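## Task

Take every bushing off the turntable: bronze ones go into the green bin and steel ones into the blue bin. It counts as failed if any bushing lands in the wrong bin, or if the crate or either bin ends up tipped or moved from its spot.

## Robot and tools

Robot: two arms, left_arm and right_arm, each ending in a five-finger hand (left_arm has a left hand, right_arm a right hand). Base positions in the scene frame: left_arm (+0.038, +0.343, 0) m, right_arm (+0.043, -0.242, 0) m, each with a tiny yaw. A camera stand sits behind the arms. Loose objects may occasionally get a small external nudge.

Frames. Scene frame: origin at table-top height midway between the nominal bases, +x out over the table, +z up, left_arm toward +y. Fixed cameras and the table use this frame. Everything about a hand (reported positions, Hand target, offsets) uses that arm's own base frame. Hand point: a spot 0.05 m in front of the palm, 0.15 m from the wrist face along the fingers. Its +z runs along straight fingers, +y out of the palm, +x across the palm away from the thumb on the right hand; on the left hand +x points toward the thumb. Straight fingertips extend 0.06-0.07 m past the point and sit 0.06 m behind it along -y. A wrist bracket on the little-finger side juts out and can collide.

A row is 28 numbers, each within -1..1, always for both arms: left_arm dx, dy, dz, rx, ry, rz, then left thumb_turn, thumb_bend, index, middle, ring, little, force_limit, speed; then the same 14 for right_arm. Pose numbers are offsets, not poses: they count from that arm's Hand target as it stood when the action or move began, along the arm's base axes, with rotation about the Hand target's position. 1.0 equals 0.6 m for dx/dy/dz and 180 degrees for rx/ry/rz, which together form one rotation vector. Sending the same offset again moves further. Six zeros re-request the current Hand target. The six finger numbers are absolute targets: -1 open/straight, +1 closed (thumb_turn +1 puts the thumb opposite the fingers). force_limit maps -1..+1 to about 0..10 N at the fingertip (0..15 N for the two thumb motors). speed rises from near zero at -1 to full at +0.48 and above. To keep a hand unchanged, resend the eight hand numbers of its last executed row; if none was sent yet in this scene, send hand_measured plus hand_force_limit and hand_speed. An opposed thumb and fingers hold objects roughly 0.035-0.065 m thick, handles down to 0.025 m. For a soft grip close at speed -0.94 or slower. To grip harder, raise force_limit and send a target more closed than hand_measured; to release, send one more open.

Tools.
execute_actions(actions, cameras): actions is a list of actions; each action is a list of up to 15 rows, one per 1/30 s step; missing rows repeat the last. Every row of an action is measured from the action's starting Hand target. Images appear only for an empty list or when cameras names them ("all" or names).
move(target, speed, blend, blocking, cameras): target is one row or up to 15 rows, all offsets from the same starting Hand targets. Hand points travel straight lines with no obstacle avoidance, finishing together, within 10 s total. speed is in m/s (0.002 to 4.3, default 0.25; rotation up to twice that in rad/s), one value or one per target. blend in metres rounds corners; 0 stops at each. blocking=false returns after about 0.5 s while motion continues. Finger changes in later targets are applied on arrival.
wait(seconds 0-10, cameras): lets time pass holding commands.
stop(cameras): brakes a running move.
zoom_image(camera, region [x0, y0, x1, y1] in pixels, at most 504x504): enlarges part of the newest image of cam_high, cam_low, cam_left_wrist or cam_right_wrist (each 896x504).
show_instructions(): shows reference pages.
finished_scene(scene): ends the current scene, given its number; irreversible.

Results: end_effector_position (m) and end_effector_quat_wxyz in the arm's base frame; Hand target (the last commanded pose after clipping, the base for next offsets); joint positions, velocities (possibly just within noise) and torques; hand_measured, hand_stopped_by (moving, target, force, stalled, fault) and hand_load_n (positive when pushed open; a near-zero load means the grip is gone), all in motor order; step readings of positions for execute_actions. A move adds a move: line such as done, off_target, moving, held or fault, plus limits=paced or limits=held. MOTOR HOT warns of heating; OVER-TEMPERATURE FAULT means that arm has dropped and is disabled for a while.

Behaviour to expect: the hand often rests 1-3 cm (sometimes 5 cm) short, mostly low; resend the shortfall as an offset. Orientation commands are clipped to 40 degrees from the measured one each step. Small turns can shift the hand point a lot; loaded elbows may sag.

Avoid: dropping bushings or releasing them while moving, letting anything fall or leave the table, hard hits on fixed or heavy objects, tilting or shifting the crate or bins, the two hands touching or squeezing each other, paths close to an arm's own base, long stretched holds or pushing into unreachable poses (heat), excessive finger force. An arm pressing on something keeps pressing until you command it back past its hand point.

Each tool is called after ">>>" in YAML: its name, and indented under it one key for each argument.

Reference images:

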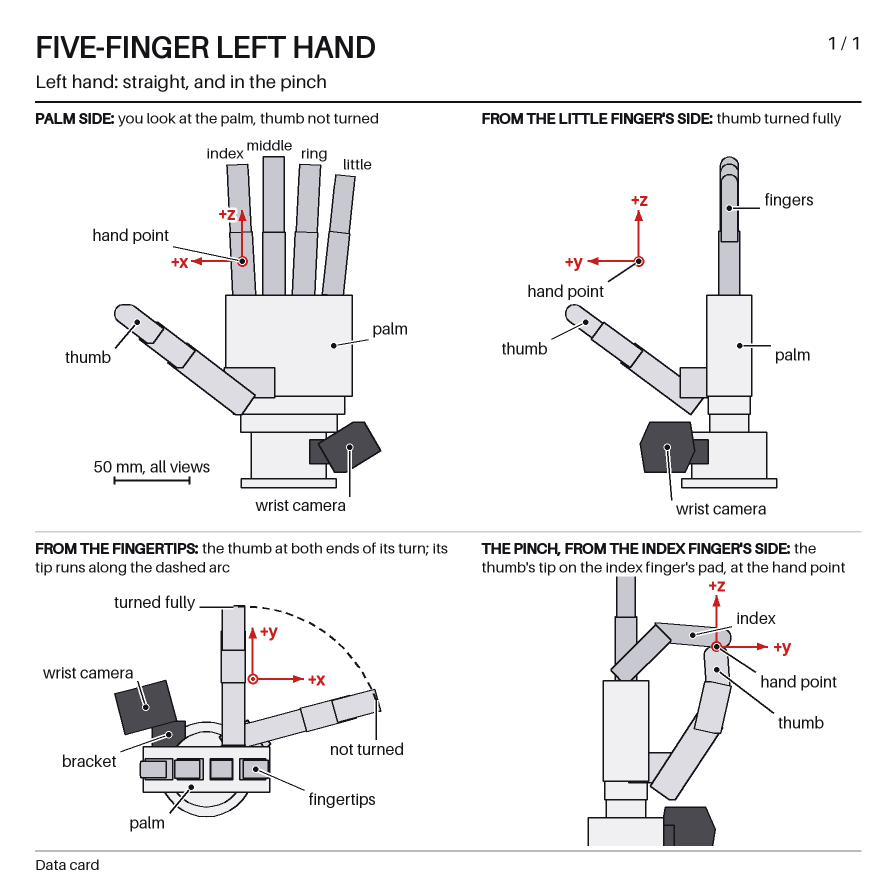

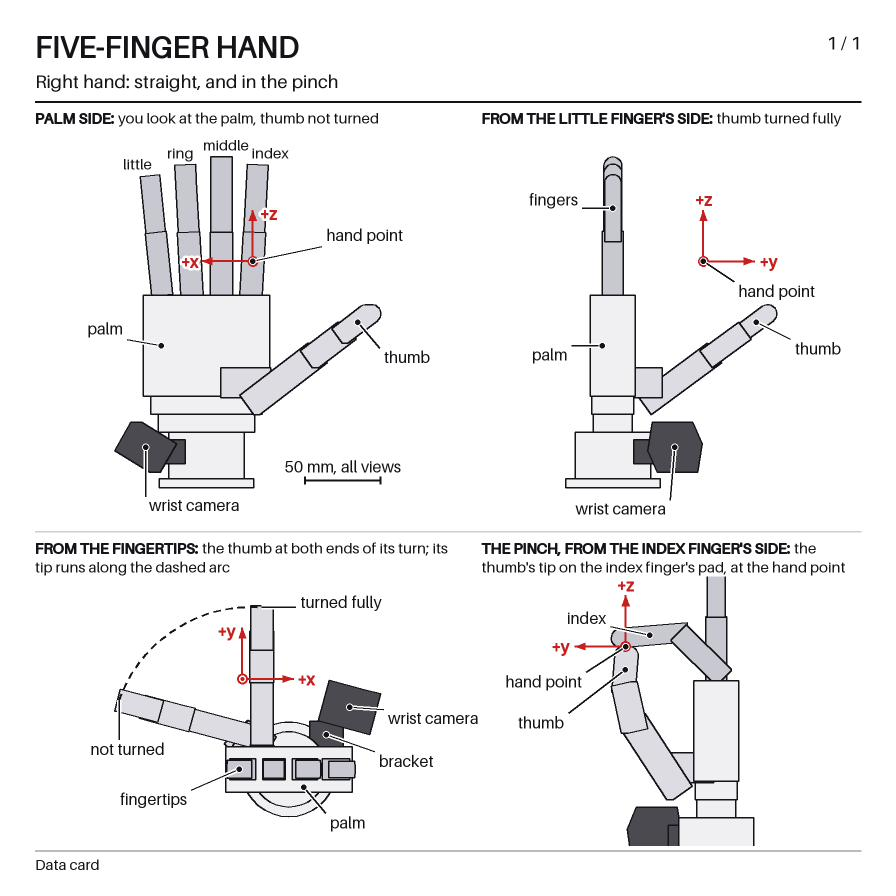

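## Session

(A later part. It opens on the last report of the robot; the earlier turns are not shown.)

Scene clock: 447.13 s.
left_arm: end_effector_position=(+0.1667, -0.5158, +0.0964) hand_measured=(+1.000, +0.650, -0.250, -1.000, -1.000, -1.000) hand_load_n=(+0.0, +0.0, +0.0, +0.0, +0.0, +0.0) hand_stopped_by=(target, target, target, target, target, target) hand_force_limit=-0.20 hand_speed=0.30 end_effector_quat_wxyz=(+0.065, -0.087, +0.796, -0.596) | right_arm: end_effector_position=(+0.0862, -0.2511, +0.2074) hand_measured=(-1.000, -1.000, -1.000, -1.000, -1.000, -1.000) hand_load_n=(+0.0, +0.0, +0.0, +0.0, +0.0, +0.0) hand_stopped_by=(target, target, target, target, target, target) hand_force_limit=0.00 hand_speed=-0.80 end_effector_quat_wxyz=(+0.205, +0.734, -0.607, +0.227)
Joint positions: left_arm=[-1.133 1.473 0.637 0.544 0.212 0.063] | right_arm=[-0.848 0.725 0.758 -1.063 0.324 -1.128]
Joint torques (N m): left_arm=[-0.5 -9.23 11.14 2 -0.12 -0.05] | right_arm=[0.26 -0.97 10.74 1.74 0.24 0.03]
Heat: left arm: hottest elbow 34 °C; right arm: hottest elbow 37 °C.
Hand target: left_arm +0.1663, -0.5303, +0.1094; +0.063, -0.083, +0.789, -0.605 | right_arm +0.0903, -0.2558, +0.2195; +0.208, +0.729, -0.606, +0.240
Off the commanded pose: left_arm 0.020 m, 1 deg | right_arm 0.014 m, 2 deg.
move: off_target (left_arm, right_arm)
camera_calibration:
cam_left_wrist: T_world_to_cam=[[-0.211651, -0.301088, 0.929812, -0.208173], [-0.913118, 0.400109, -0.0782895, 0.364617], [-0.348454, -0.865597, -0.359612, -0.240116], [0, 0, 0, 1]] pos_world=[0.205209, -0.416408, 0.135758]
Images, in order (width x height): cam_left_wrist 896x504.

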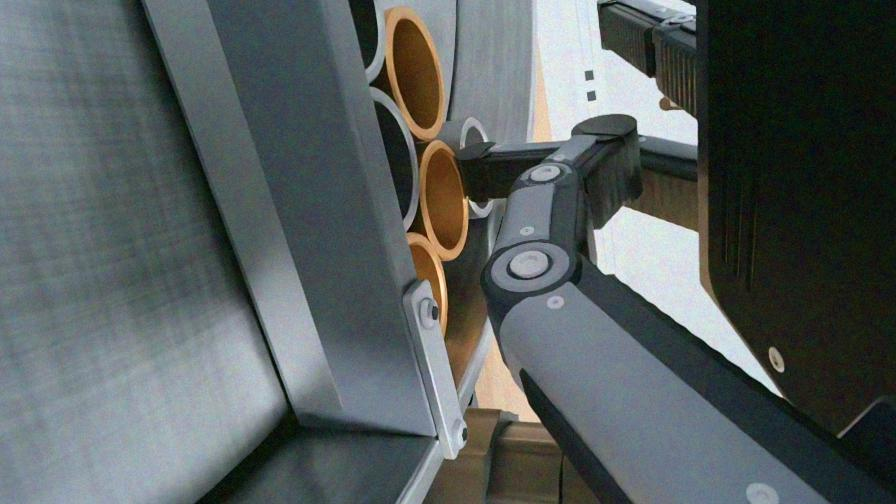

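>>> move:
  target:
    - [0.0,0.0,0.01,0,0,0, 1,0.65,-0.25,-1,-1,-1, -0.2, 0.3, 0,0,0,0,0,0,-1,-1,-1,-1,-1,-1,0,-0.8]
  speed: 0.07
  cameras: ["cam_left_wrist"]

>>> zoom_image:
  camera: "cam_left_wrist"
  region: [250, 50, 600, 400]

Scene clock: 454.53 s.
left_arm: end_effector_position=(+0.1667, -0.5158, +0.0966) hand_measured=(+1.000, +0.650, -0.250, -1.000, -1.000, -1.000) hand_load_n=(+0.0, +0.0, +0.0, +0.0, +0.0, +0.0) hand_stopped_by=(target, target, target, target, target, target) hand_force_limit=-0.20 hand_speed=0.30 end_effector_quat_wxyz=(+0.064, -0.087, +0.797, -0.594) | right_arm: end_effector_position=(+0.0862, -0.2511, +0.2074) hand_measured=(-1.000, -1.000, -1.000, -1.000, -1.000, -1.000) hand_load_n=(+0.0, +0.0, +0.0, +0.0, +0.0, +0.0) hand_stopped_by=(target, target, target, target, target, target) hand_force_limit=0.00 hand_speed=-0.80 end_effector_quat_wxyz=(+0.205, +0.734, -0.607, +0.227)
Joint positions: left_arm=[-1.133 1.472 0.639 0.536 0.212 0.063] | right_arm=[-0.848 0.725 0.758 -1.063 0.324 -1.128]
Joint torques (N m): left_arm=[-0.44 -10.58 11.4 1.36 -0.11 -0.05] | right_arm=[0.15 -1.14 10.74 1.76 0.24 0.02]
Heat: left arm: hottest elbow 34 °C; right arm: hottest elbow 37 °C.
Hand target: left_arm +0.1662, -0.5303, +0.1154; +0.063, -0.083, +0.789, -0.605 | right_arm +0.0903, -0.2558, +0.2195; +0.208, +0.729, -0.606, +0.240
Off the commanded pose: left_arm 0.024 m, 2 deg | right_arm 0.014 m, 2 deg.
move: off_target (left_arm, right_arm)
camera_calibration:
cam_left_wrist: T_world_to_cam=[[-0.210094, -0.304305, 0.929117, -0.210232], [-0.913252, 0.40036, -0.0753811, 0.364429], [-0.349042, -0.864356, -0.362021, -0.239053], [0, 0, 0, 1]] pos_world=[0.205207, -0.416504, 0.136259]
Images, in order (width x height): cam_left_wrist 896x504.

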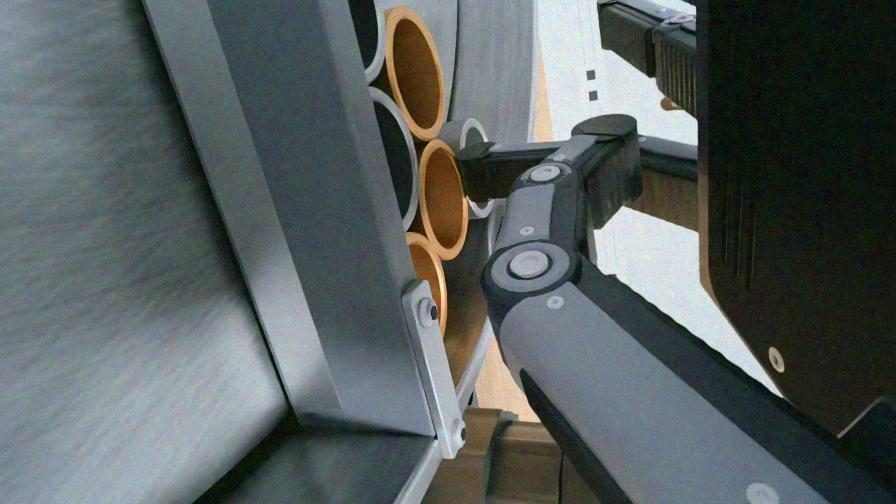

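Scaled by 1.440 from the camera's 896x504 image, which has a finer 1280x720 frame.

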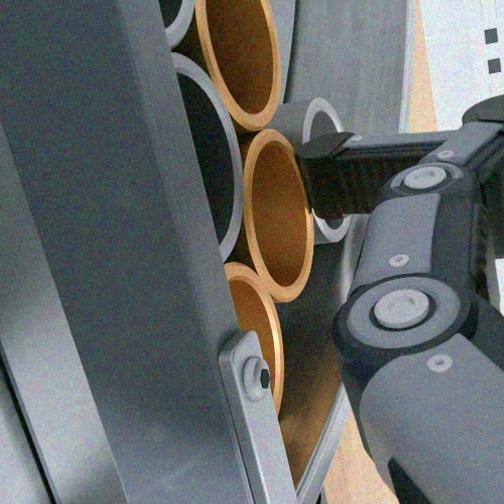

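>>> move:
  target:
    - [0.0,0.0,0.10,0,0,0, 1,0.65,-0.25,-1,-1,-1, -0.2, 0.3, 0,0,0,0,0,0,-1,-1,-1,-1,-1,-1,0,-0.8]
    - [-0.0037,-0.0053,-0.02,0,0,0, 1,0.65,-0.25,-1,-1,-1, -0.2, 0.3, 0,0,0,0,0,0,-1,-1,-1,-1,-1,-1,0,-0.8]
  speed: [0.15,0.1]
  cameras: ["cam_left_wrist"]

>>> zoom_image:
  camera: "cam_left_wrist"
  region: [250, 50, 600, 400]

Scene clock: 487.50 s.
left_arm: end_effector_position=(+0.1686, -0.5279, +0.1040) hand_measured=(+1.000, +0.650, -0.250, -1.000, -1.000, -1.000) hand_load_n=(+0.0, +0.5, +0.0, -0.5, +0.0, +0.0) hand_stopped_by=(target, target, target, target, target, target) hand_force_limit=-0.20 hand_speed=0.30 end_effector_quat_wxyz=(+0.067, -0.084, +0.792, -0.601) | right_arm: end_effector_position=(+0.0862, -0.2511, +0.2074) hand_measured=(-1.000, -1.000, -1.000, -1.000, -1.000, -1.000) hand_load_n=(+0.0, +0.0, +0.0, +0.0, +0.0, +0.0) hand_stopped_by=(target, target, target, target, target, target) hand_force_limit=0.00 hand_speed=-0.80 end_effector_quat_wxyz=(+0.205, +0.734, -0.607, +0.227)
Joint positions: left_arm=[-1.142 1.485 0.667 0.539 0.204 0.063] | right_arm=[-0.848 0.725 0.758 -1.063 0.324 -1.128]
Joint torques (N m): left_arm=[-0.5 -8.7 8.75 3 -0.1 -0.07] | right_arm=[0.09 -0.97 10.77 1.73 0.25 0.02]
Heat: left arm: hottest elbow 35 °C; right arm: hottest elbow 37 °C.
Hand target: left_arm +0.1638, -0.5334, +0.1032; +0.063, -0.083, +0.789, -0.605 | right_arm +0.0903, -0.2558, +0.2195; +0.208, +0.729, -0.606, +0.240
Off the commanded pose: left_arm 0.007 m, 1 deg | right_arm 0.014 m, 2 deg.
move: off_target (right_arm)
camera_calibration:
cam_left_wrist: T_world_to_cam=[[-0.219395, -0.289974, 0.931548, -0.211537], [-0.912131, 0.399812, -0.090368, 0.372656], [-0.34624, -0.86952, -0.352211, -0.250355], [0, 0, 0, 1]] pos_world=[0.206818, -0.428022, 0.142555]
Images, in order (width x height): cam_left_wrist 896x504.

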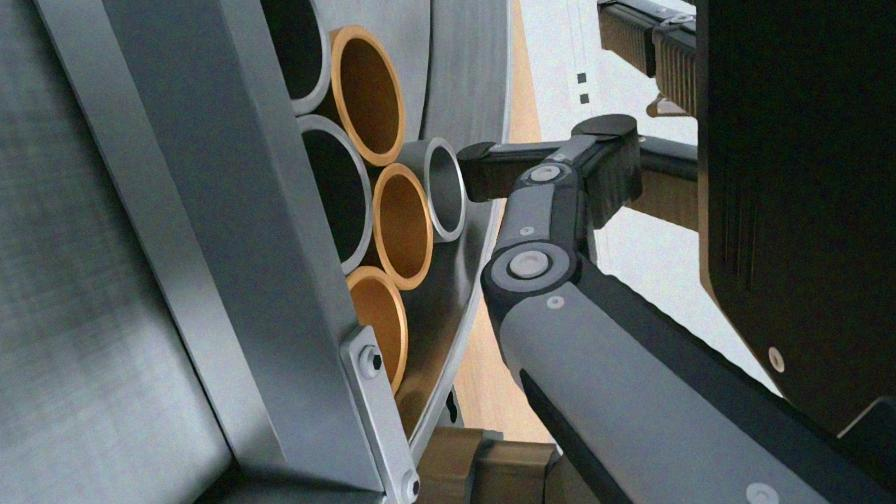

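Scaled by 1.440 from the camera's 896x504 image, which has a finer 1280x720 frame.

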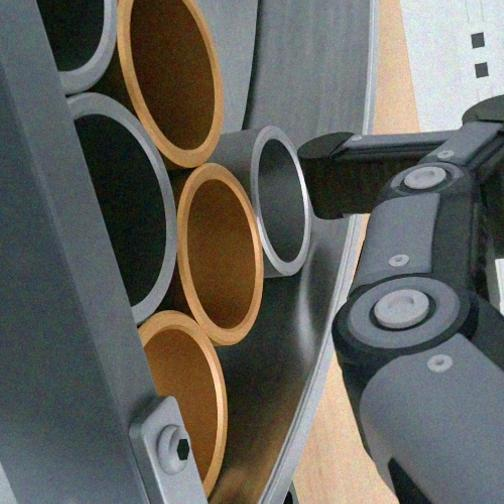

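>>> move:
  target:
    - [-0.002,0.003,-0.043,0,0,0, 1,0.65,-0.25,-1,-1,-1, -0.2, 0.3, 0,0,0,0,0,0,-1,-1,-1,-1,-1,-1,0,-0.8]
  speed: [0.07]
  cameras: ["cam_left_wrist"]

>>> zoom_image:
  camera: "cam_left_wrist"
  region: [250, 50, 600, 400]

Scene clock: 497.57 s.
left_arm: end_effector_position=(+0.1675, -0.5294, +0.0833) hand_measured=(+1.000, +0.650, -0.250, -1.000, -1.000, -1.000) hand_load_n=(+0.0, +0.0, +0.5, +0.0, +0.0, -0.5) hand_stopped_by=(target, target, target, target, target, target) hand_force_limit=-0.20 hand_speed=0.30 end_effector_quat_wxyz=(+0.068, -0.082, +0.789, -0.605) | right_arm: end_effector_position=(+0.0862, -0.2511, +0.2074) hand_measured=(-1.000, -1.000, -1.000, -1.000, -1.000, -1.000) hand_load_n=(+0.0, +0.0, +0.0, +0.0, +0.0, +0.0) hand_stopped_by=(target, target, target, target, target, target) hand_force_limit=0.00 hand_speed=-0.80 end_effector_quat_wxyz=(+0.205, +0.734, -0.607, +0.227)
Joint positions: left_arm=[-1.145 1.546 0.647 0.63 0.203 0.063] | right_arm=[-0.848 0.725 0.758 -1.063 0.324 -1.128]
Joint torques (N m): left_arm=[-0.32 -8.64 7.64 3.08 -0.11 -0.08] | right_arm=[0.15 -1.14 10.74 1.78 0.23 0.01]
Heat: left arm: hottest elbow 35 °C; right arm: hottest elbow 37 °C.
Hand target: left_arm +0.1626, -0.5316, +0.0775; +0.063, -0.083, +0.789, -0.605 | right_arm +0.0903, -0.2558, +0.2195; +0.208, +0.729, -0.606, +0.240
Off the commanded pose: left_arm 0.008 m, 1 deg | right_arm 0.014 m, 2 deg.
move: off_target (right_arm)
camera_calibration:
cam_left_wrist: T_world_to_cam=[[-0.224296, -0.280696, 0.933221, -0.187316], [-0.910637, 0.401383, -0.0981392, 0.371637], [-0.347031, -0.871838, -0.345641, -0.261039], [0, 0, 0, 1]] pos_world=[0.205824, -0.429332, 0.121053]
Images, in order (width x height): cam_left_wrist 896x504.

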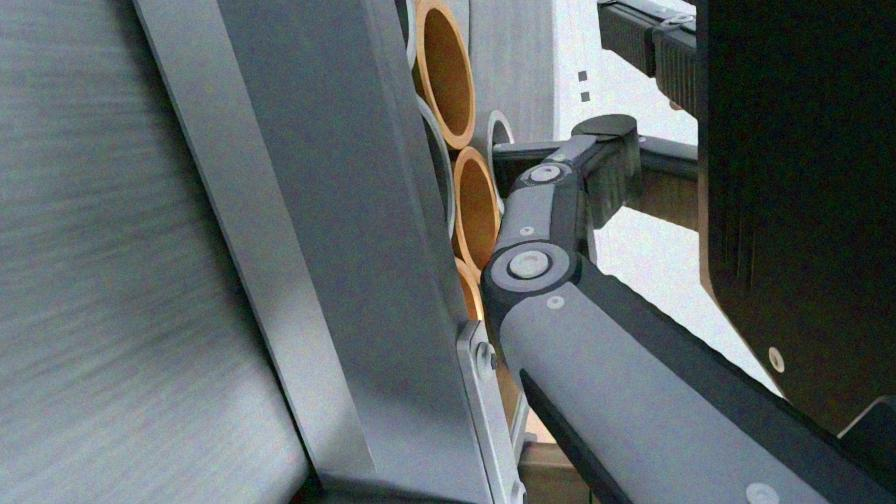

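Scaled by 1.440 from the camera's 896x504 image, which has a finer 1280x720 frame.

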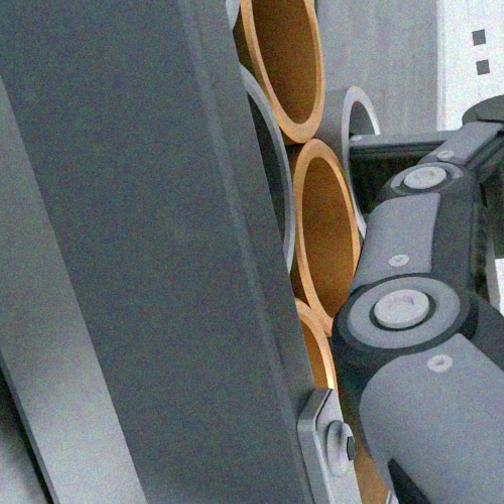

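>>> move:
  target:
    - [0.155,-0.045,-0.004,0,0,0, 1,0.65,-0.25,-1,-1,-1, -0.2, 0.3, 0,0,0,0,0,0,-1,-1,-1,-1,-1,-1,0,-0.8]
  speed: [0.07]
  cameras: ["cam_left_wrist"]

>>> zoom_image:
  camera: "cam_left_wrist"
  region: [250, 50, 600, 400]

Scene clock: 506.97 s.
left_arm: end_effector_position=(+0.2407, -0.5484, +0.0713) hand_measured=(+1.000, +0.650, -0.250, -1.000, -1.000, -1.000) hand_load_n=(+0.0, +0.0, +0.0, +0.0, +0.0, +0.0) hand_stopped_by=(target, target, target, target, target, target) hand_force_limit=-0.20 hand_speed=0.30 end_effector_quat_wxyz=(+0.053, -0.088, +0.791, -0.603) | right_arm: end_effector_position=(+0.0862, -0.2511, +0.2074) hand_measured=(-1.000, -1.000, -1.000, -1.000, -1.000, -1.000) hand_load_n=(+0.0, +0.0, +0.0, +0.0, +0.0, +0.0) hand_stopped_by=(target, target, target, target, target, target) hand_force_limit=0.00 hand_speed=-0.80 end_effector_quat_wxyz=(+0.205, +0.734, -0.607, +0.227)
Joint positions: left_arm=[-1.002 1.686 0.794 0.603 0.356 0.081] | right_arm=[-0.848 0.725 0.758 -1.063 0.324 -1.128]
Joint torques (N m): left_arm=[1.26 -10.7 11.28 1.61 0.04 0.21] | right_arm=[0.21 -1.14 10.73 1.74 0.25 0.02]
Heat: left arm: hottest elbow 35 °C; right arm: hottest elbow 37 °C.
Hand target: left_arm +0.2557, -0.5587, +0.0753; +0.063, -0.083, +0.789, -0.606 | right_arm +0.0903, -0.2558, +0.2195; +0.208, +0.729, -0.606, +0.240
Off the commanded pose: left_arm 0.018 m, 1 deg | right_arm 0.014 m, 2 deg.
move: off_target (left_arm, right_arm)
camera_calibration:
cam_left_wrist: T_world_to_cam=[[-0.198564, -0.280341, 0.939139, -0.171467], [-0.90979, 0.409081, -0.0702447, 0.44689], [-0.364491, -0.868367, -0.33628, -0.250866], [0, 0, 0, 1]] pos_world=[0.28109, -0.448727, 0.108062]
Images, in order (width x height): cam_left_wrist 896x504.

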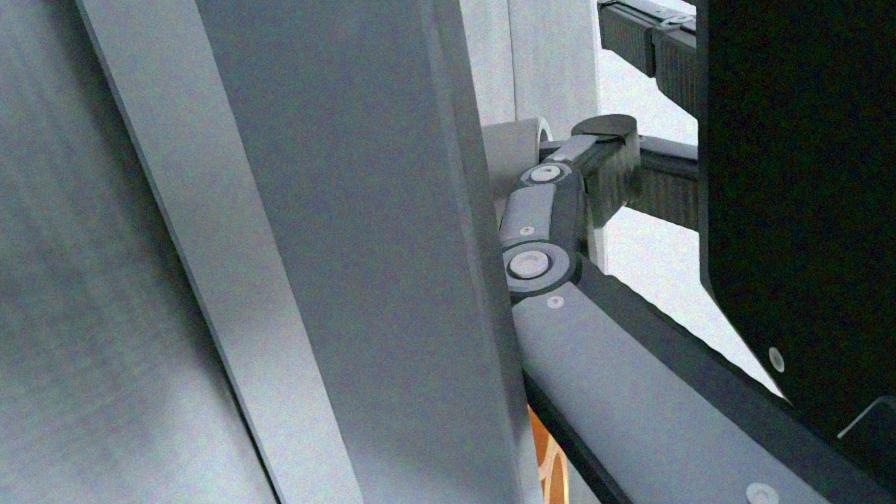

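Scaled by 1.440 from the camera's 896x504 image, which has a finer 1280x720 frame.

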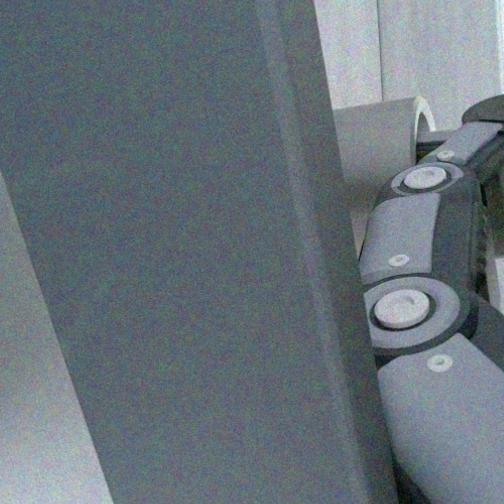

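>>> move:
  target:
    - [0.0,-0.02,-0.002,0,0,0, 1,0.65,-0.25,-1,-1,-1, -0.2, 0.3, 0,0,0,0,0,0,-1,-1,-1,-1,-1,-1,0,-0.8]
  speed: [0.07]
  cameras: ["cam_left_wrist"]

Scene clock: 516.10 s.
left_arm: end_effector_position=(+0.2478, -0.5570, +0.0709) hand_measured=(+1.000, +0.650, -0.250, -1.000, -1.000, -1.000) hand_load_n=(+0.0, +0.0, -0.5, -0.5, +0.0, +0.0) hand_stopped_by=(target, target, target, target, target, target) hand_force_limit=-0.20 hand_speed=0.30 end_effector_quat_wxyz=(+0.057, -0.089, +0.790, -0.603) | right_arm: end_effector_position=(+0.0862, -0.2511, +0.2074) hand_measured=(-1.000, -1.000, -1.000, -1.000, -1.000, -1.000) hand_load_n=(+0.0, +0.0, +0.0, +0.0, +0.5, +0.0) hand_stopped_by=(target, target, target, target, target, target) hand_force_limit=0.00 hand_speed=-0.80 end_effector_quat_wxyz=(+0.205, +0.734, -0.607, +0.227)
Joint positions: left_arm=[-1.002 1.707 0.823 0.598 0.348 0.081] | right_arm=[-0.848 0.725 0.758 -1.063 0.324 -1.128]
Joint torques (N m): left_arm=[0.21 -10.93 11.44 1.66 -0.14 0.16] | right_arm=[0.09 -0.91 10.73 1.77 0.23 0.02]
Heat: left arm: hottest elbow 35 °C; right arm: hottest elbow 37 °C.
Hand target: left_arm +0.2556, -0.5706, +0.0739; +0.063, -0.083, +0.789, -0.605 | right_arm +0.0903, -0.2558, +0.2195; +0.208, +0.729, -0.606, +0.240
Off the commanded pose: left_arm 0.016 m, 1 deg | right_arm 0.014 m, 2 deg.
move: off_target (left_arm, right_arm)
camera_calibration:
cam_left_wrist: T_world_to_cam=[[-0.200297, -0.280937, 0.938592, -0.171874], [-0.912388, 0.402541, -0.0742175, 0.454047], [-0.356972, -0.871226, -0.336951, -0.259258], [0, 0, 0, 1]] pos_world=[0.287294, -0.456931, 0.107661]
Images, in order (width x height): cam_left_wrist 896x504.

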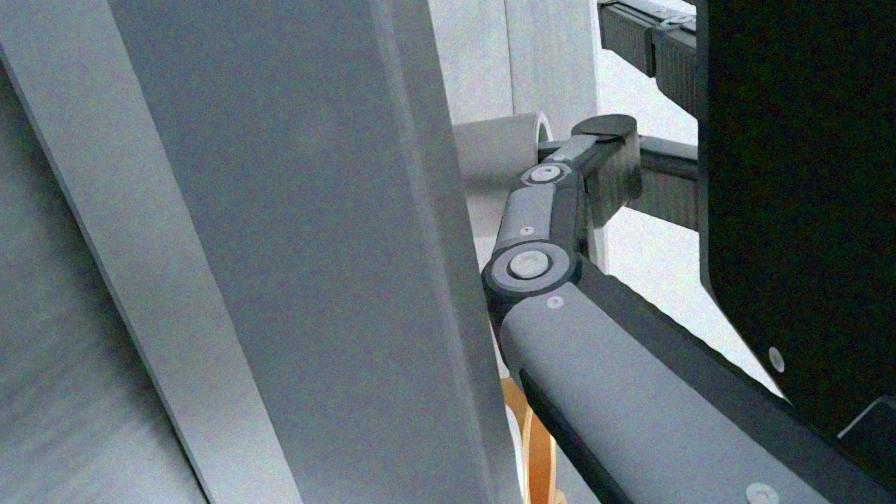

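>>> move:
  target:
    - [0.0,-0.003,0.0,0,0,0, 1,0.65,-0.25,-1,-1,-1, -0.2, 0.3, 0,0,0,0,0,0,-1,-1,-1,-1,-1,-1,0,-0.8]
  speed: [0.07]
  cameras: ["cam_left_wrist"]

>>> zoom_image:
  camera: "cam_left_wrist"
  region: [350, 50, 650, 350]

Scene clock: 520.50 s.
left_arm: end_effector_position=(+0.2492, -0.5584, +0.0709) hand_measured=(+1.000, +0.650, -0.250, -1.000, -1.000, -1.000) hand_load_n=(+0.0, +0.0, -0.5, +0.0, +0.0, +0.0) hand_stopped_by=(target, target, target, target, target, target) hand_force_limit=-0.20 hand_speed=0.30 end_effector_quat_wxyz=(+0.058, -0.090, +0.790, -0.604) | right_arm: end_effector_position=(+0.0862, -0.2511, +0.2074) hand_measured=(-1.000, -1.000, -1.000, -1.000, -1.000, -1.000) hand_load_n=(+0.0, +0.0, +0.0, +0.0, +0.0, +0.0) hand_stopped_by=(target, target, target, target, target, target) hand_force_limit=0.00 hand_speed=-0.80 end_effector_quat_wxyz=(+0.205, +0.734, -0.607, +0.227)
Joint positions: left_arm=[-1.002 1.711 0.827 0.598 0.346 0.081] | right_arm=[-0.848 0.725 0.758 -1.063 0.324 -1.128]
Joint torques (N m): left_arm=[0.03 -10.99 11.47 1.61 -0.13 0.15] | right_arm=[0.21 -1.08 10.77 1.81 0.24 0.03]
Heat: left arm: hottest elbow 35 °C; right arm: hottest elbow 37 °C.
Hand target: left_arm +0.2557, -0.5724, +0.0739; +0.063, -0.083, +0.789, -0.605 | right_arm +0.0903, -0.2558, +0.2195; +0.208, +0.729, -0.606, +0.240
Off the commanded pose: left_arm 0.016 m, 1 deg | right_arm 0.014 m, 2 deg.
move: off_target (left_arm, right_arm)
camera_calibration:
cam_left_wrist: T_world_to_cam=[[-0.200781, -0.280808, 0.938527, -0.171935], [-0.913181, 0.400493, -0.075531, 0.455055], [-0.354664, -0.872211, -0.33684, -0.261181], [0, 0, 0, 1]] pos_world=[0.288395, -0.458332, 0.10776]
Images, in order (width x height): cam_left_wrist 896x504.

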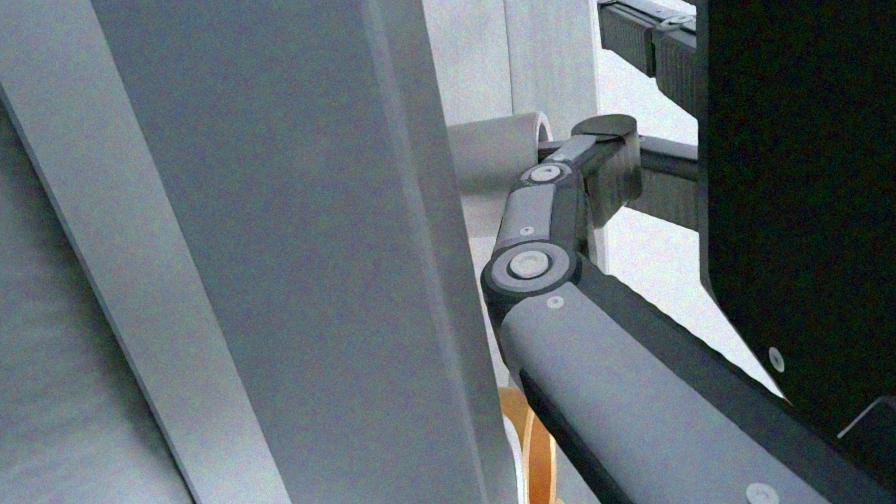

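Scaled by 1.680 from the camera's 896x504 image, which has a finer 1280x720 frame.

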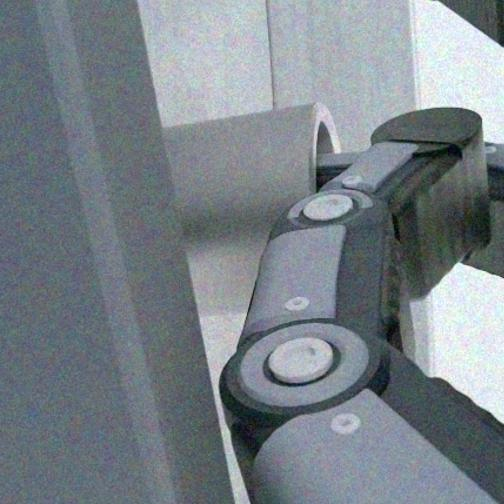

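>>> move:
  target:
    - [0.0,-0.003,0.016,0,0,0, 1,0.65,-0.25,-1,-1,-1, -0.2, 0.48, 0,0,0,0,0,0,-1,-1,-1,-1,-1,-1,0,-0.8]
    - [0.0,-0.003,0.016,0,0,0, 1,-0.2,-0.25,-1,-1,-1, -0.2, 0.3, 0,0,0,0,0,0,-1,-1,-1,-1,-1,-1,0,-0.8]
  speed: [0.07,0.07]
  cameras: ["cam_left_wrist"]

>>> zoom_image:
  camera: "cam_left_wrist"
  region: [350, 50, 650, 350]

Scene clock: 533.60 s.
left_arm: end_effector_position=(+0.2522, -0.5642, +0.0765) hand_measured=(+1.000, -0.200, -0.250, -1.000, -1.000, -1.000) hand_load_n=(+0.0, +0.0, -0.5, +0.0, +0.0, +0.0) hand_stopped_by=(target, target, target, target, target, target) hand_force_limit=-0.20 hand_speed=0.30 end_effector_quat_wxyz=(+0.058, -0.091, +0.791, -0.602) | right_arm: end_effector_position=(+0.0862, -0.2511, +0.2074) hand_measured=(-1.000, -1.000, -1.000, -1.000, -1.000, -1.000) hand_load_n=(+0.0, +0.0, +0.0, +0.0, +0.0, +0.0) hand_stopped_by=(target, target, target, target, target, target) hand_force_limit=0.00 hand_speed=-0.80 end_effector_quat_wxyz=(+0.205, +0.734, -0.607, +0.227)
Joint positions: left_arm=[-1.004 1.709 0.852 0.567 0.342 0.081] | right_arm=[-0.848 0.725 0.758 -1.063 0.324 -1.128]
Joint torques (N m): left_arm=[-0.03 -12.22 10.61 1.7 -0.09 0.15] | right_arm=[0.03 -1.03 10.7 1.72 0.23 0.03]
Heat: left arm: hottest elbow 35 °C; right arm: hottest elbow 37 °C.
Hand target: left_arm +0.2558, -0.5743, +0.0836; +0.063, -0.083, +0.789, -0.605 | right_arm +0.0903, -0.2558, +0.2195; +0.208, +0.729, -0.606, +0.240
Off the commanded pose: left_arm 0.013 m, 1 deg | right_arm 0.014 m, 2 deg.
move: off_target (left_arm, right_arm); target 2's new numbers were sent with left_arm's hand 0.020 m and 2 deg from that target
camera_calibration:
cam_left_wrist: T_world_to_cam=[[-0.198658, -0.285488, 0.937567, -0.1812], [-0.913874, 0.399567, -0.0719703, 0.459835], [-0.354074, -0.871116, -0.340278, -0.262493], [0, 0, 0, 1]] pos_world=[0.291293, -0.464127, 0.113661]
Images, in order (width x height): cam_left_wrist 896x504.

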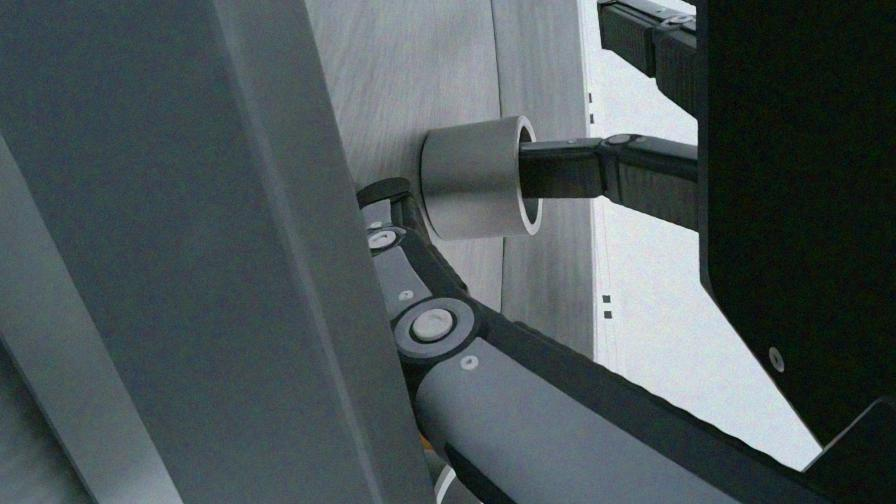

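Scaled by 1.680 from the camera's 896x504 image, which has a finer 1280x720 frame.

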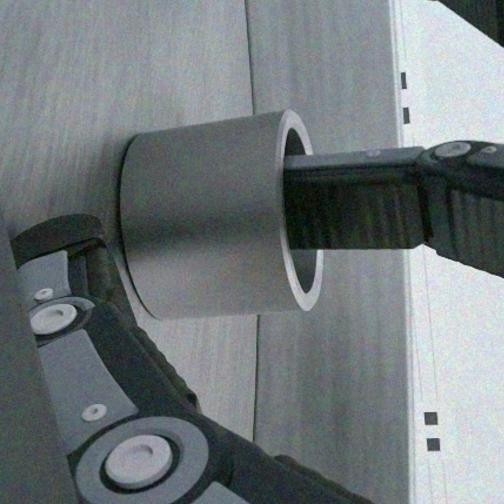

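>>> move:
  target:
    - [0.0,0.0,0.0,0,0,0, 1,0.3,0.5,-1,-1,-1, -0.15, -0.6, 0,0,0,0,0,0,-1,-1,-1,-1,-1,-1,0,-0.8]
  speed: [0.07]
  cameras: ["cam_left_wrist"]

>>> zoom_image:
  camera: "cam_left_wrist"
  region: [350, 50, 650, 350]

Scene clock: 540.83 s.
left_arm: end_effector_position=(+0.2524, -0.5642, +0.0764) hand_measured=(+1.000, +0.298, +0.150, -1.000, -1.000, -1.000) hand_load_n=(-1.5, +2.0, +4.5, +0.0, +0.0, +0.0) hand_stopped_by=(target, target, force, target, target, target) hand_force_limit=-0.15 hand_speed=-0.60 end_effector_quat_wxyz=(+0.058, -0.091, +0.791, -0.602) | right_arm: end_effector_position=(+0.0862, -0.2511, +0.2074) hand_measured=(-1.000, -1.000, -1.000, -1.000, -1.000, -1.000) hand_load_n=(+0.0, +0.0, +0.0, +0.0, +0.0, +0.0) hand_stopped_by=(target, target, target, target, target, target) hand_force_limit=0.00 hand_speed=-0.80 end_effector_quat_wxyz=(+0.205, +0.734, -0.607, +0.227)
Joint positions: left_arm=[-1.004 1.709 0.852 0.567 0.341 0.081] | right_arm=[-0.848 0.725 0.758 -1.063 0.324 -1.128]
Joint torques (N m): left_arm=[-0.03 -12.51 10.56 1.7 -0.06 0.14] | right_arm=[-0.03 -1.08 10.77 1.77 0.24 0.03]
Heat: left arm: hottest elbow 35 °C; right arm: hottest elbow 37 °C.
Hand target: left_arm +0.2558, -0.5743, +0.0836; +0.063, -0.083, +0.789, -0.605 | right_arm +0.0903, -0.2558, +0.2195; +0.208, +0.729, -0.606, +0.240
Off the commanded pose: left_arm 0.013 m, 1 deg | right_arm 0.014 m, 2 deg.
move: off_target (left_arm, right_arm)
camera_calibration:
cam_left_wrist: T_world_to_cam=[[-0.198605, -0.28579, 0.937486, -0.181326], [-0.914156, 0.398907, -0.072057, 0.459712], [-0.353376, -0.87132, -0.340481, -0.262732], [0, 0, 0, 1]] pos_world=[0.291393, -0.464127, 0.113661]
Images, in order (width x height): cam_left_wrist 896x504.

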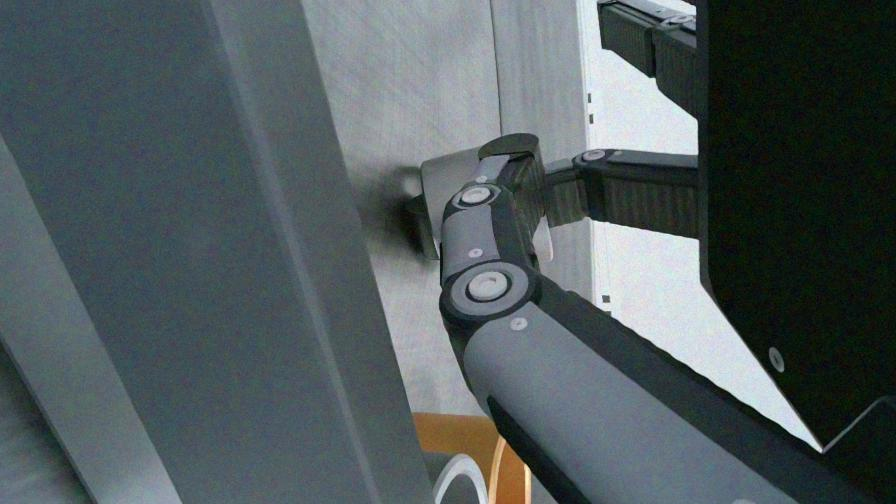

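Scaled by 1.680 from the camera's 896x504 image, which has a finer 1280x720 frame.

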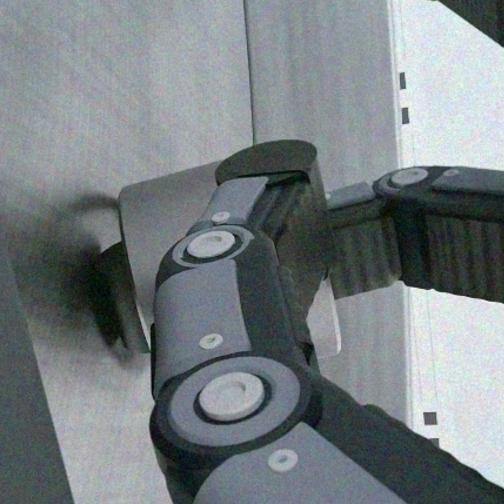

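>>> move:
  target:
    - [0.0,0.0,0.0,0,0,0, 1,0.7,0.55,-1,-1,-1, 0.1, -0.8, 0,0,0,0,0,0,-1,-1,-1,-1,-1,-1,0,-0.8]
  speed: [0.07]
  cameras: ["cam_left_wrist"]

>>> zoom_image:
  camera: "cam_left_wrist"
  region: [350, 50, 650, 350]

Scene clock: 559.03 s.
left_arm: end_effector_position=(+0.2524, -0.5642, +0.0764) hand_measured=(+1.000, +0.654, +0.164, -1.000, -1.000, -1.000) hand_load_n=(+0.0, +8.5, +0.5, +0.0, +0.0, +0.0) hand_stopped_by=(target, force, force, target, target, target) hand_force_limit=0.10 hand_speed=-0.80 end_effector_quat_wxyz=(+0.058, -0.091, +0.791, -0.602) | right_arm: end_effector_position=(+0.0862, -0.2511, +0.2074) hand_measured=(-1.000, -1.000, -1.000, -1.000, -1.000, -1.000) hand_load_n=(+0.0, +0.0, +0.0, -0.5, +0.0, +0.0) hand_stopped_by=(target, target, target, target, target, target) hand_force_limit=0.00 hand_speed=-0.80 end_effector_quat_wxyz=(+0.205, +0.734, -0.607, +0.227)
Joint positions: left_arm=[-1.004 1.709 0.852 0.567 0.341 0.081] | right_arm=[-0.848 0.725 0.758 -1.063 0.324 -1.128]
Joint torques (N m): left_arm=[-0.03 -12.57 10.58 1.72 -0.06 0.14] | right_arm=[-0.03 -1.03 10.78 1.8 0.23 0.02]
Heat: left arm: hottest elbow 35 °C; right arm: hottest elbow 37 °C.
Hand target: left_arm +0.2559, -0.5743, +0.0836; +0.063, -0.083, +0.789, -0.605 | right_arm +0.0903, -0.2558, +0.2195; +0.208, +0.729, -0.606, +0.240
Off the commanded pose: left_arm 0.013 m, 1 deg | right_arm 0.014 m, 2 deg.
move: off_target (left_arm, right_arm)
camera_calibration:
cam_left_wrist: T_world_to_cam=[[-0.198636, -0.285895, 0.937447, -0.181362], [-0.914313, 0.398521, -0.072196, 0.459595], [-0.352952, -0.871461, -0.340558, -0.262913], [0, 0, 0, 1]] pos_world=[0.291393, -0.464127, 0.113661]
Images, in order (width x height): cam_left_wrist 896x504.

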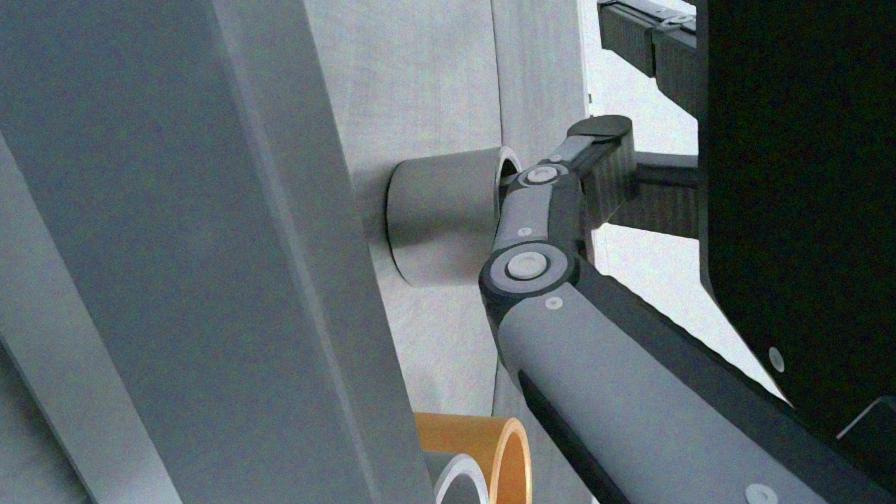

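Scaled by 1.680 from the camera's 896x504 image, which has a finer 1280x720 frame.

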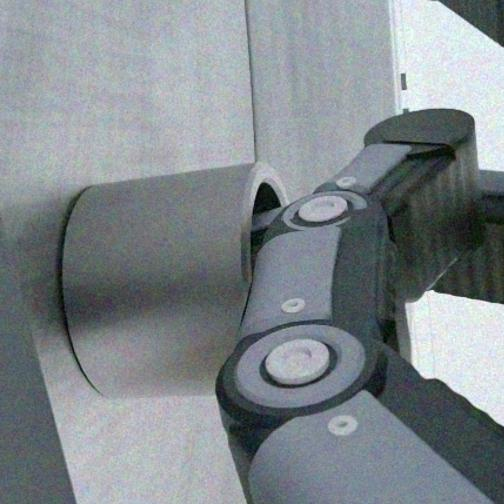

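>>> move:
  target:
    - [0.0,0.0,0.0,0,0,0, 1,0.65,-0.25,-1,-1,-1, 0.0, 0.0, 0,0,0,0,0,0,-1,-1,-1,-1,-1,-1,0,-0.8]
    - [0.0,0.0,0.0,0,0,0, 1,-0.2,-0.25,-1,-1,-1, 0.0, 0.3, 0,0,0,0,0,0,-1,-1,-1,-1,-1,-1,0,-0.8]
    - [0.0,0.0,0.0,0,0,0, 1,-0.17,0.5,-1,-1,-1, -0.15, -0.6, 0,0,0,0,0,0,-1,-1,-1,-1,-1,-1,0,-0.8]
  speed: [0.07,0.07,0.07]
  cameras: ["cam_left_wrist"]

>>> zoom_image:
  camera: "cam_left_wrist"
  region: [350, 50, 650, 350]

Scene clock: 572.03 s.
left_arm: end_effector_position=(+0.2524, -0.5640, +0.0761) hand_measured=(+1.000, -0.170, +0.224, -1.000, -1.000, -1.000) hand_load_n=(-1.5, +2.0, +4.0, +0.0, +0.0, +0.0) hand_stopped_by=(target, target, force, target, target, target) hand_force_limit=-0.15 hand_speed=-0.60 end_effector_quat_wxyz=(+0.058, -0.092, +0.792, -0.601) | right_arm: end_effector_position=(+0.0862, -0.2511, +0.2074) hand_measured=(-1.000, -1.000, -1.000, -1.000, -1.000, -1.000) hand_load_n=(+0.0, +0.0, +0.0, +0.0, +0.0, +0.0) hand_stopped_by=(target, target, target, target, target, target) hand_force_limit=0.00 hand_speed=-0.80 end_effector_quat_wxyz=(+0.205, +0.734, -0.607, +0.227)
Joint positions: left_arm=[-1.004 1.709 0.852 0.566 0.341 0.081] | right_arm=[-0.848 0.725 0.758 -1.063 0.324 -1.128]
Joint torques (N m): left_arm=[0.03 -13.27 10.37 1.77 -0.04 0.15] | right_arm=[0.09 -1.08 10.78 1.77 0.24 0.03]
Heat: left arm: hottest elbow 35 °C; right arm: hottest elbow 37 °C.
Hand target: left_arm +0.2559, -0.5743, +0.0836; +0.063, -0.083, +0.789, -0.605 | right_arm +0.0903, -0.2558, +0.2195; +0.208, +0.729, -0.606, +0.240
Off the commanded pose: left_arm 0.013 m, 1 deg | right_arm 0.014 m, 2 deg.
move: off_target (left_arm, right_arm); target 2's new numbers were sent with left_arm's hand 0.013 m and 1 deg from that target; target 3's new numbers were sent with left_arm's hand 0.013 m and 1 deg from that target
camera_calibration:
cam_left_wrist: T_world_to_cam=[[-0.197783, -0.287261, 0.93721, -0.181879], [-0.914492, 0.398345, -0.0708931, 0.459315], [-0.352968, -0.871093, -0.341483, -0.262559], [0, 0, 0, 1]] pos_world=[0.291392, -0.463926, 0.113362]
Images, in order (width x height): cam_left_wrist 896x504.

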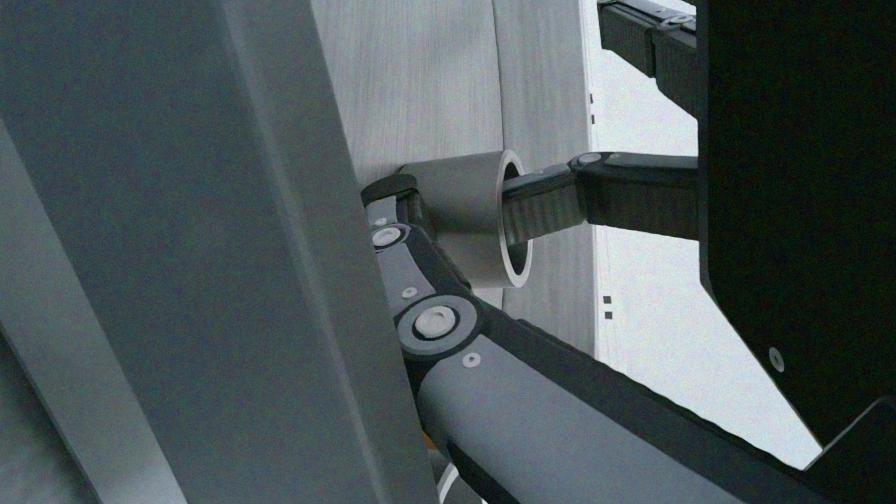

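Scaled by 1.680 from the camera's 896x504 image, which has a finer 1280x720 frame.

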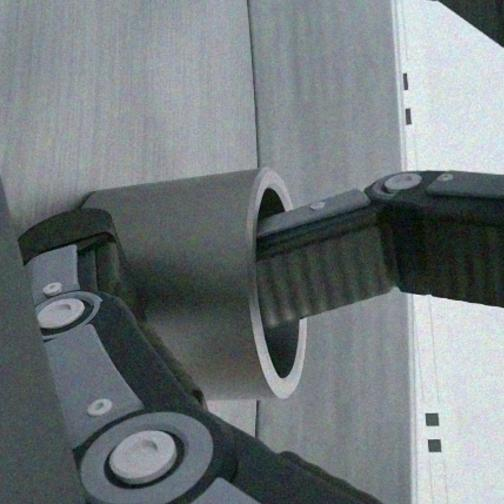

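>>> move:
  target:
    - [0.0,0.0,0.0,0,0,0, 1,0.0,0.6,-1,-1,-1, 0.1, -0.8, 0,0,0,0,0,0,-1,-1,-1,-1,-1,-1,0,-0.8]
    - [0.0,0.015,0.20,0,0,0, 1,0.0,0.6,-1,-1,-1, 0.1, -0.8, 0,0,0,0,0,0,-1,-1,-1,-1,-1,-1,0,-0.8]
  speed: [0.07,0.1]
  cameras: ["cam_left_wrist","cam_high"]

>>> zoom_image:
  camera: "cam_high"
  region: [400, 110, 600, 310]

Scene clock: 582.20 s.
left_arm: end_effector_position=(+0.2438, -0.5524, +0.1686) hand_measured=(+1.000, -0.092, +0.236, -1.000, -1.000, -1.000) hand_load_n=(-5.0, +3.0, +16.5, +0.0, +0.0, +0.0) hand_stopped_by=(target, force, force, target, target, target) hand_force_limit=0.10 hand_speed=-0.80 end_effector_quat_wxyz=(+0.048, -0.096, +0.804, -0.584) | right_arm: end_effector_position=(+0.0862, -0.2511, +0.2074) hand_measured=(-1.000, -1.000, -1.000, -1.000, -1.000, -1.000) hand_load_n=(+0.0, +0.0, +0.0, +0.0, +0.0, +0.0) hand_stopped_by=(target, target, target, target, target, target) hand_force_limit=0.00 hand_speed=-0.80 end_effector_quat_wxyz=(+0.205, +0.734, -0.607, +0.227)
Joint positions: left_arm=[-1.005 1.494 0.932 0.223 0.346 0.083] | right_arm=[-0.848 0.725 0.758 -1.063 0.324 -1.128]
Joint torques (N m): left_arm=[0.85 -13.1 14.34 1.78 0.12 0.17] | right_arm=[0.21 -1.03 10.76 1.78 0.24 0.02]
Heat: left arm: hottest elbow 35 °C; right arm: hottest elbow 37 °C.
Hand target: left_arm +0.2557, -0.5654, +0.2038; +0.063, -0.083, +0.789, -0.606 | right_arm +0.0903, -0.2558, +0.2195; +0.208, +0.729, -0.606, +0.240
Off the commanded pose: left_arm 0.039 m, 4 deg | right_arm 0.014 m, 2 deg.
move: off_target (left_arm, right_arm)
camera_calibration:
cam_left_wrist: T_world_to_cam=[[-0.17598, -0.322189, 0.930175, -0.29041], [-0.913451, 0.405665, -0.0323038, 0.450647], [-0.366931, -0.855354, -0.365692, -0.207869], [0, 0, 0, 1]] pos_world=[0.284264, -0.45418, 0.208673]
Images, in order (width x height): cam_high 896x504, cam_left_wrist 896x504.

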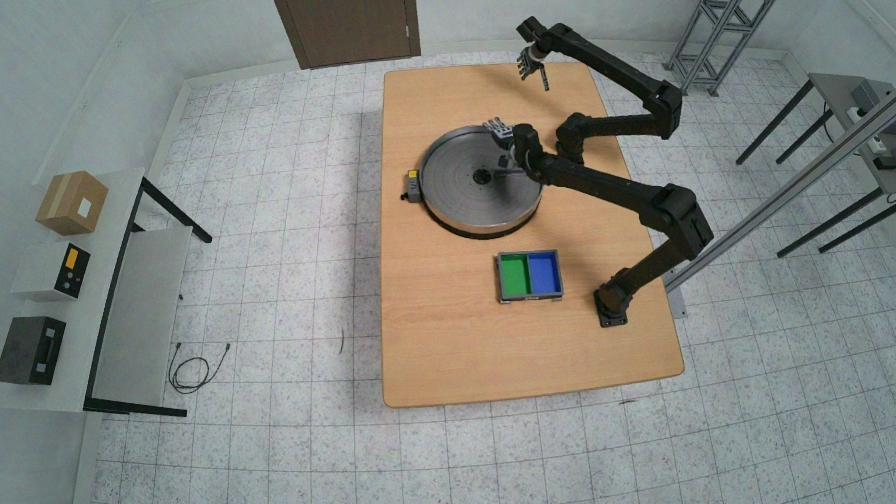

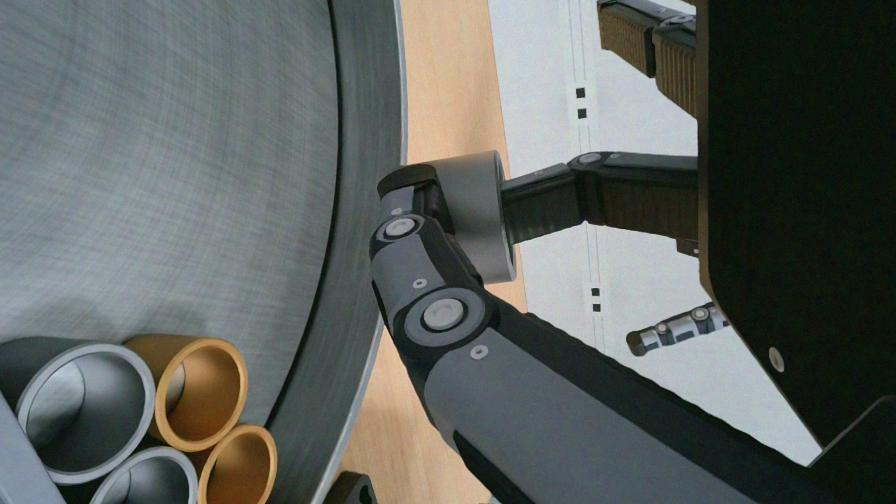

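Scaled by 2.520 from the camera's 896x504 image, which has a finer 1280x720 frame.

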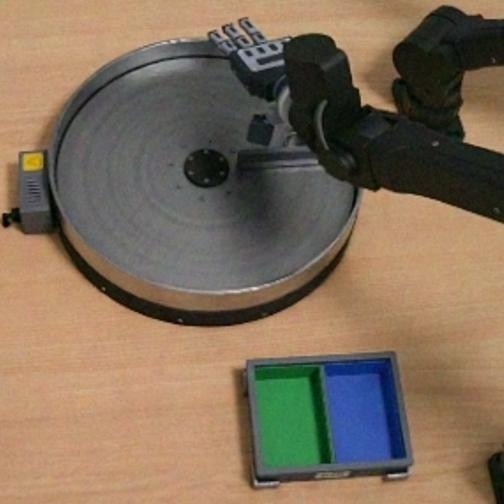

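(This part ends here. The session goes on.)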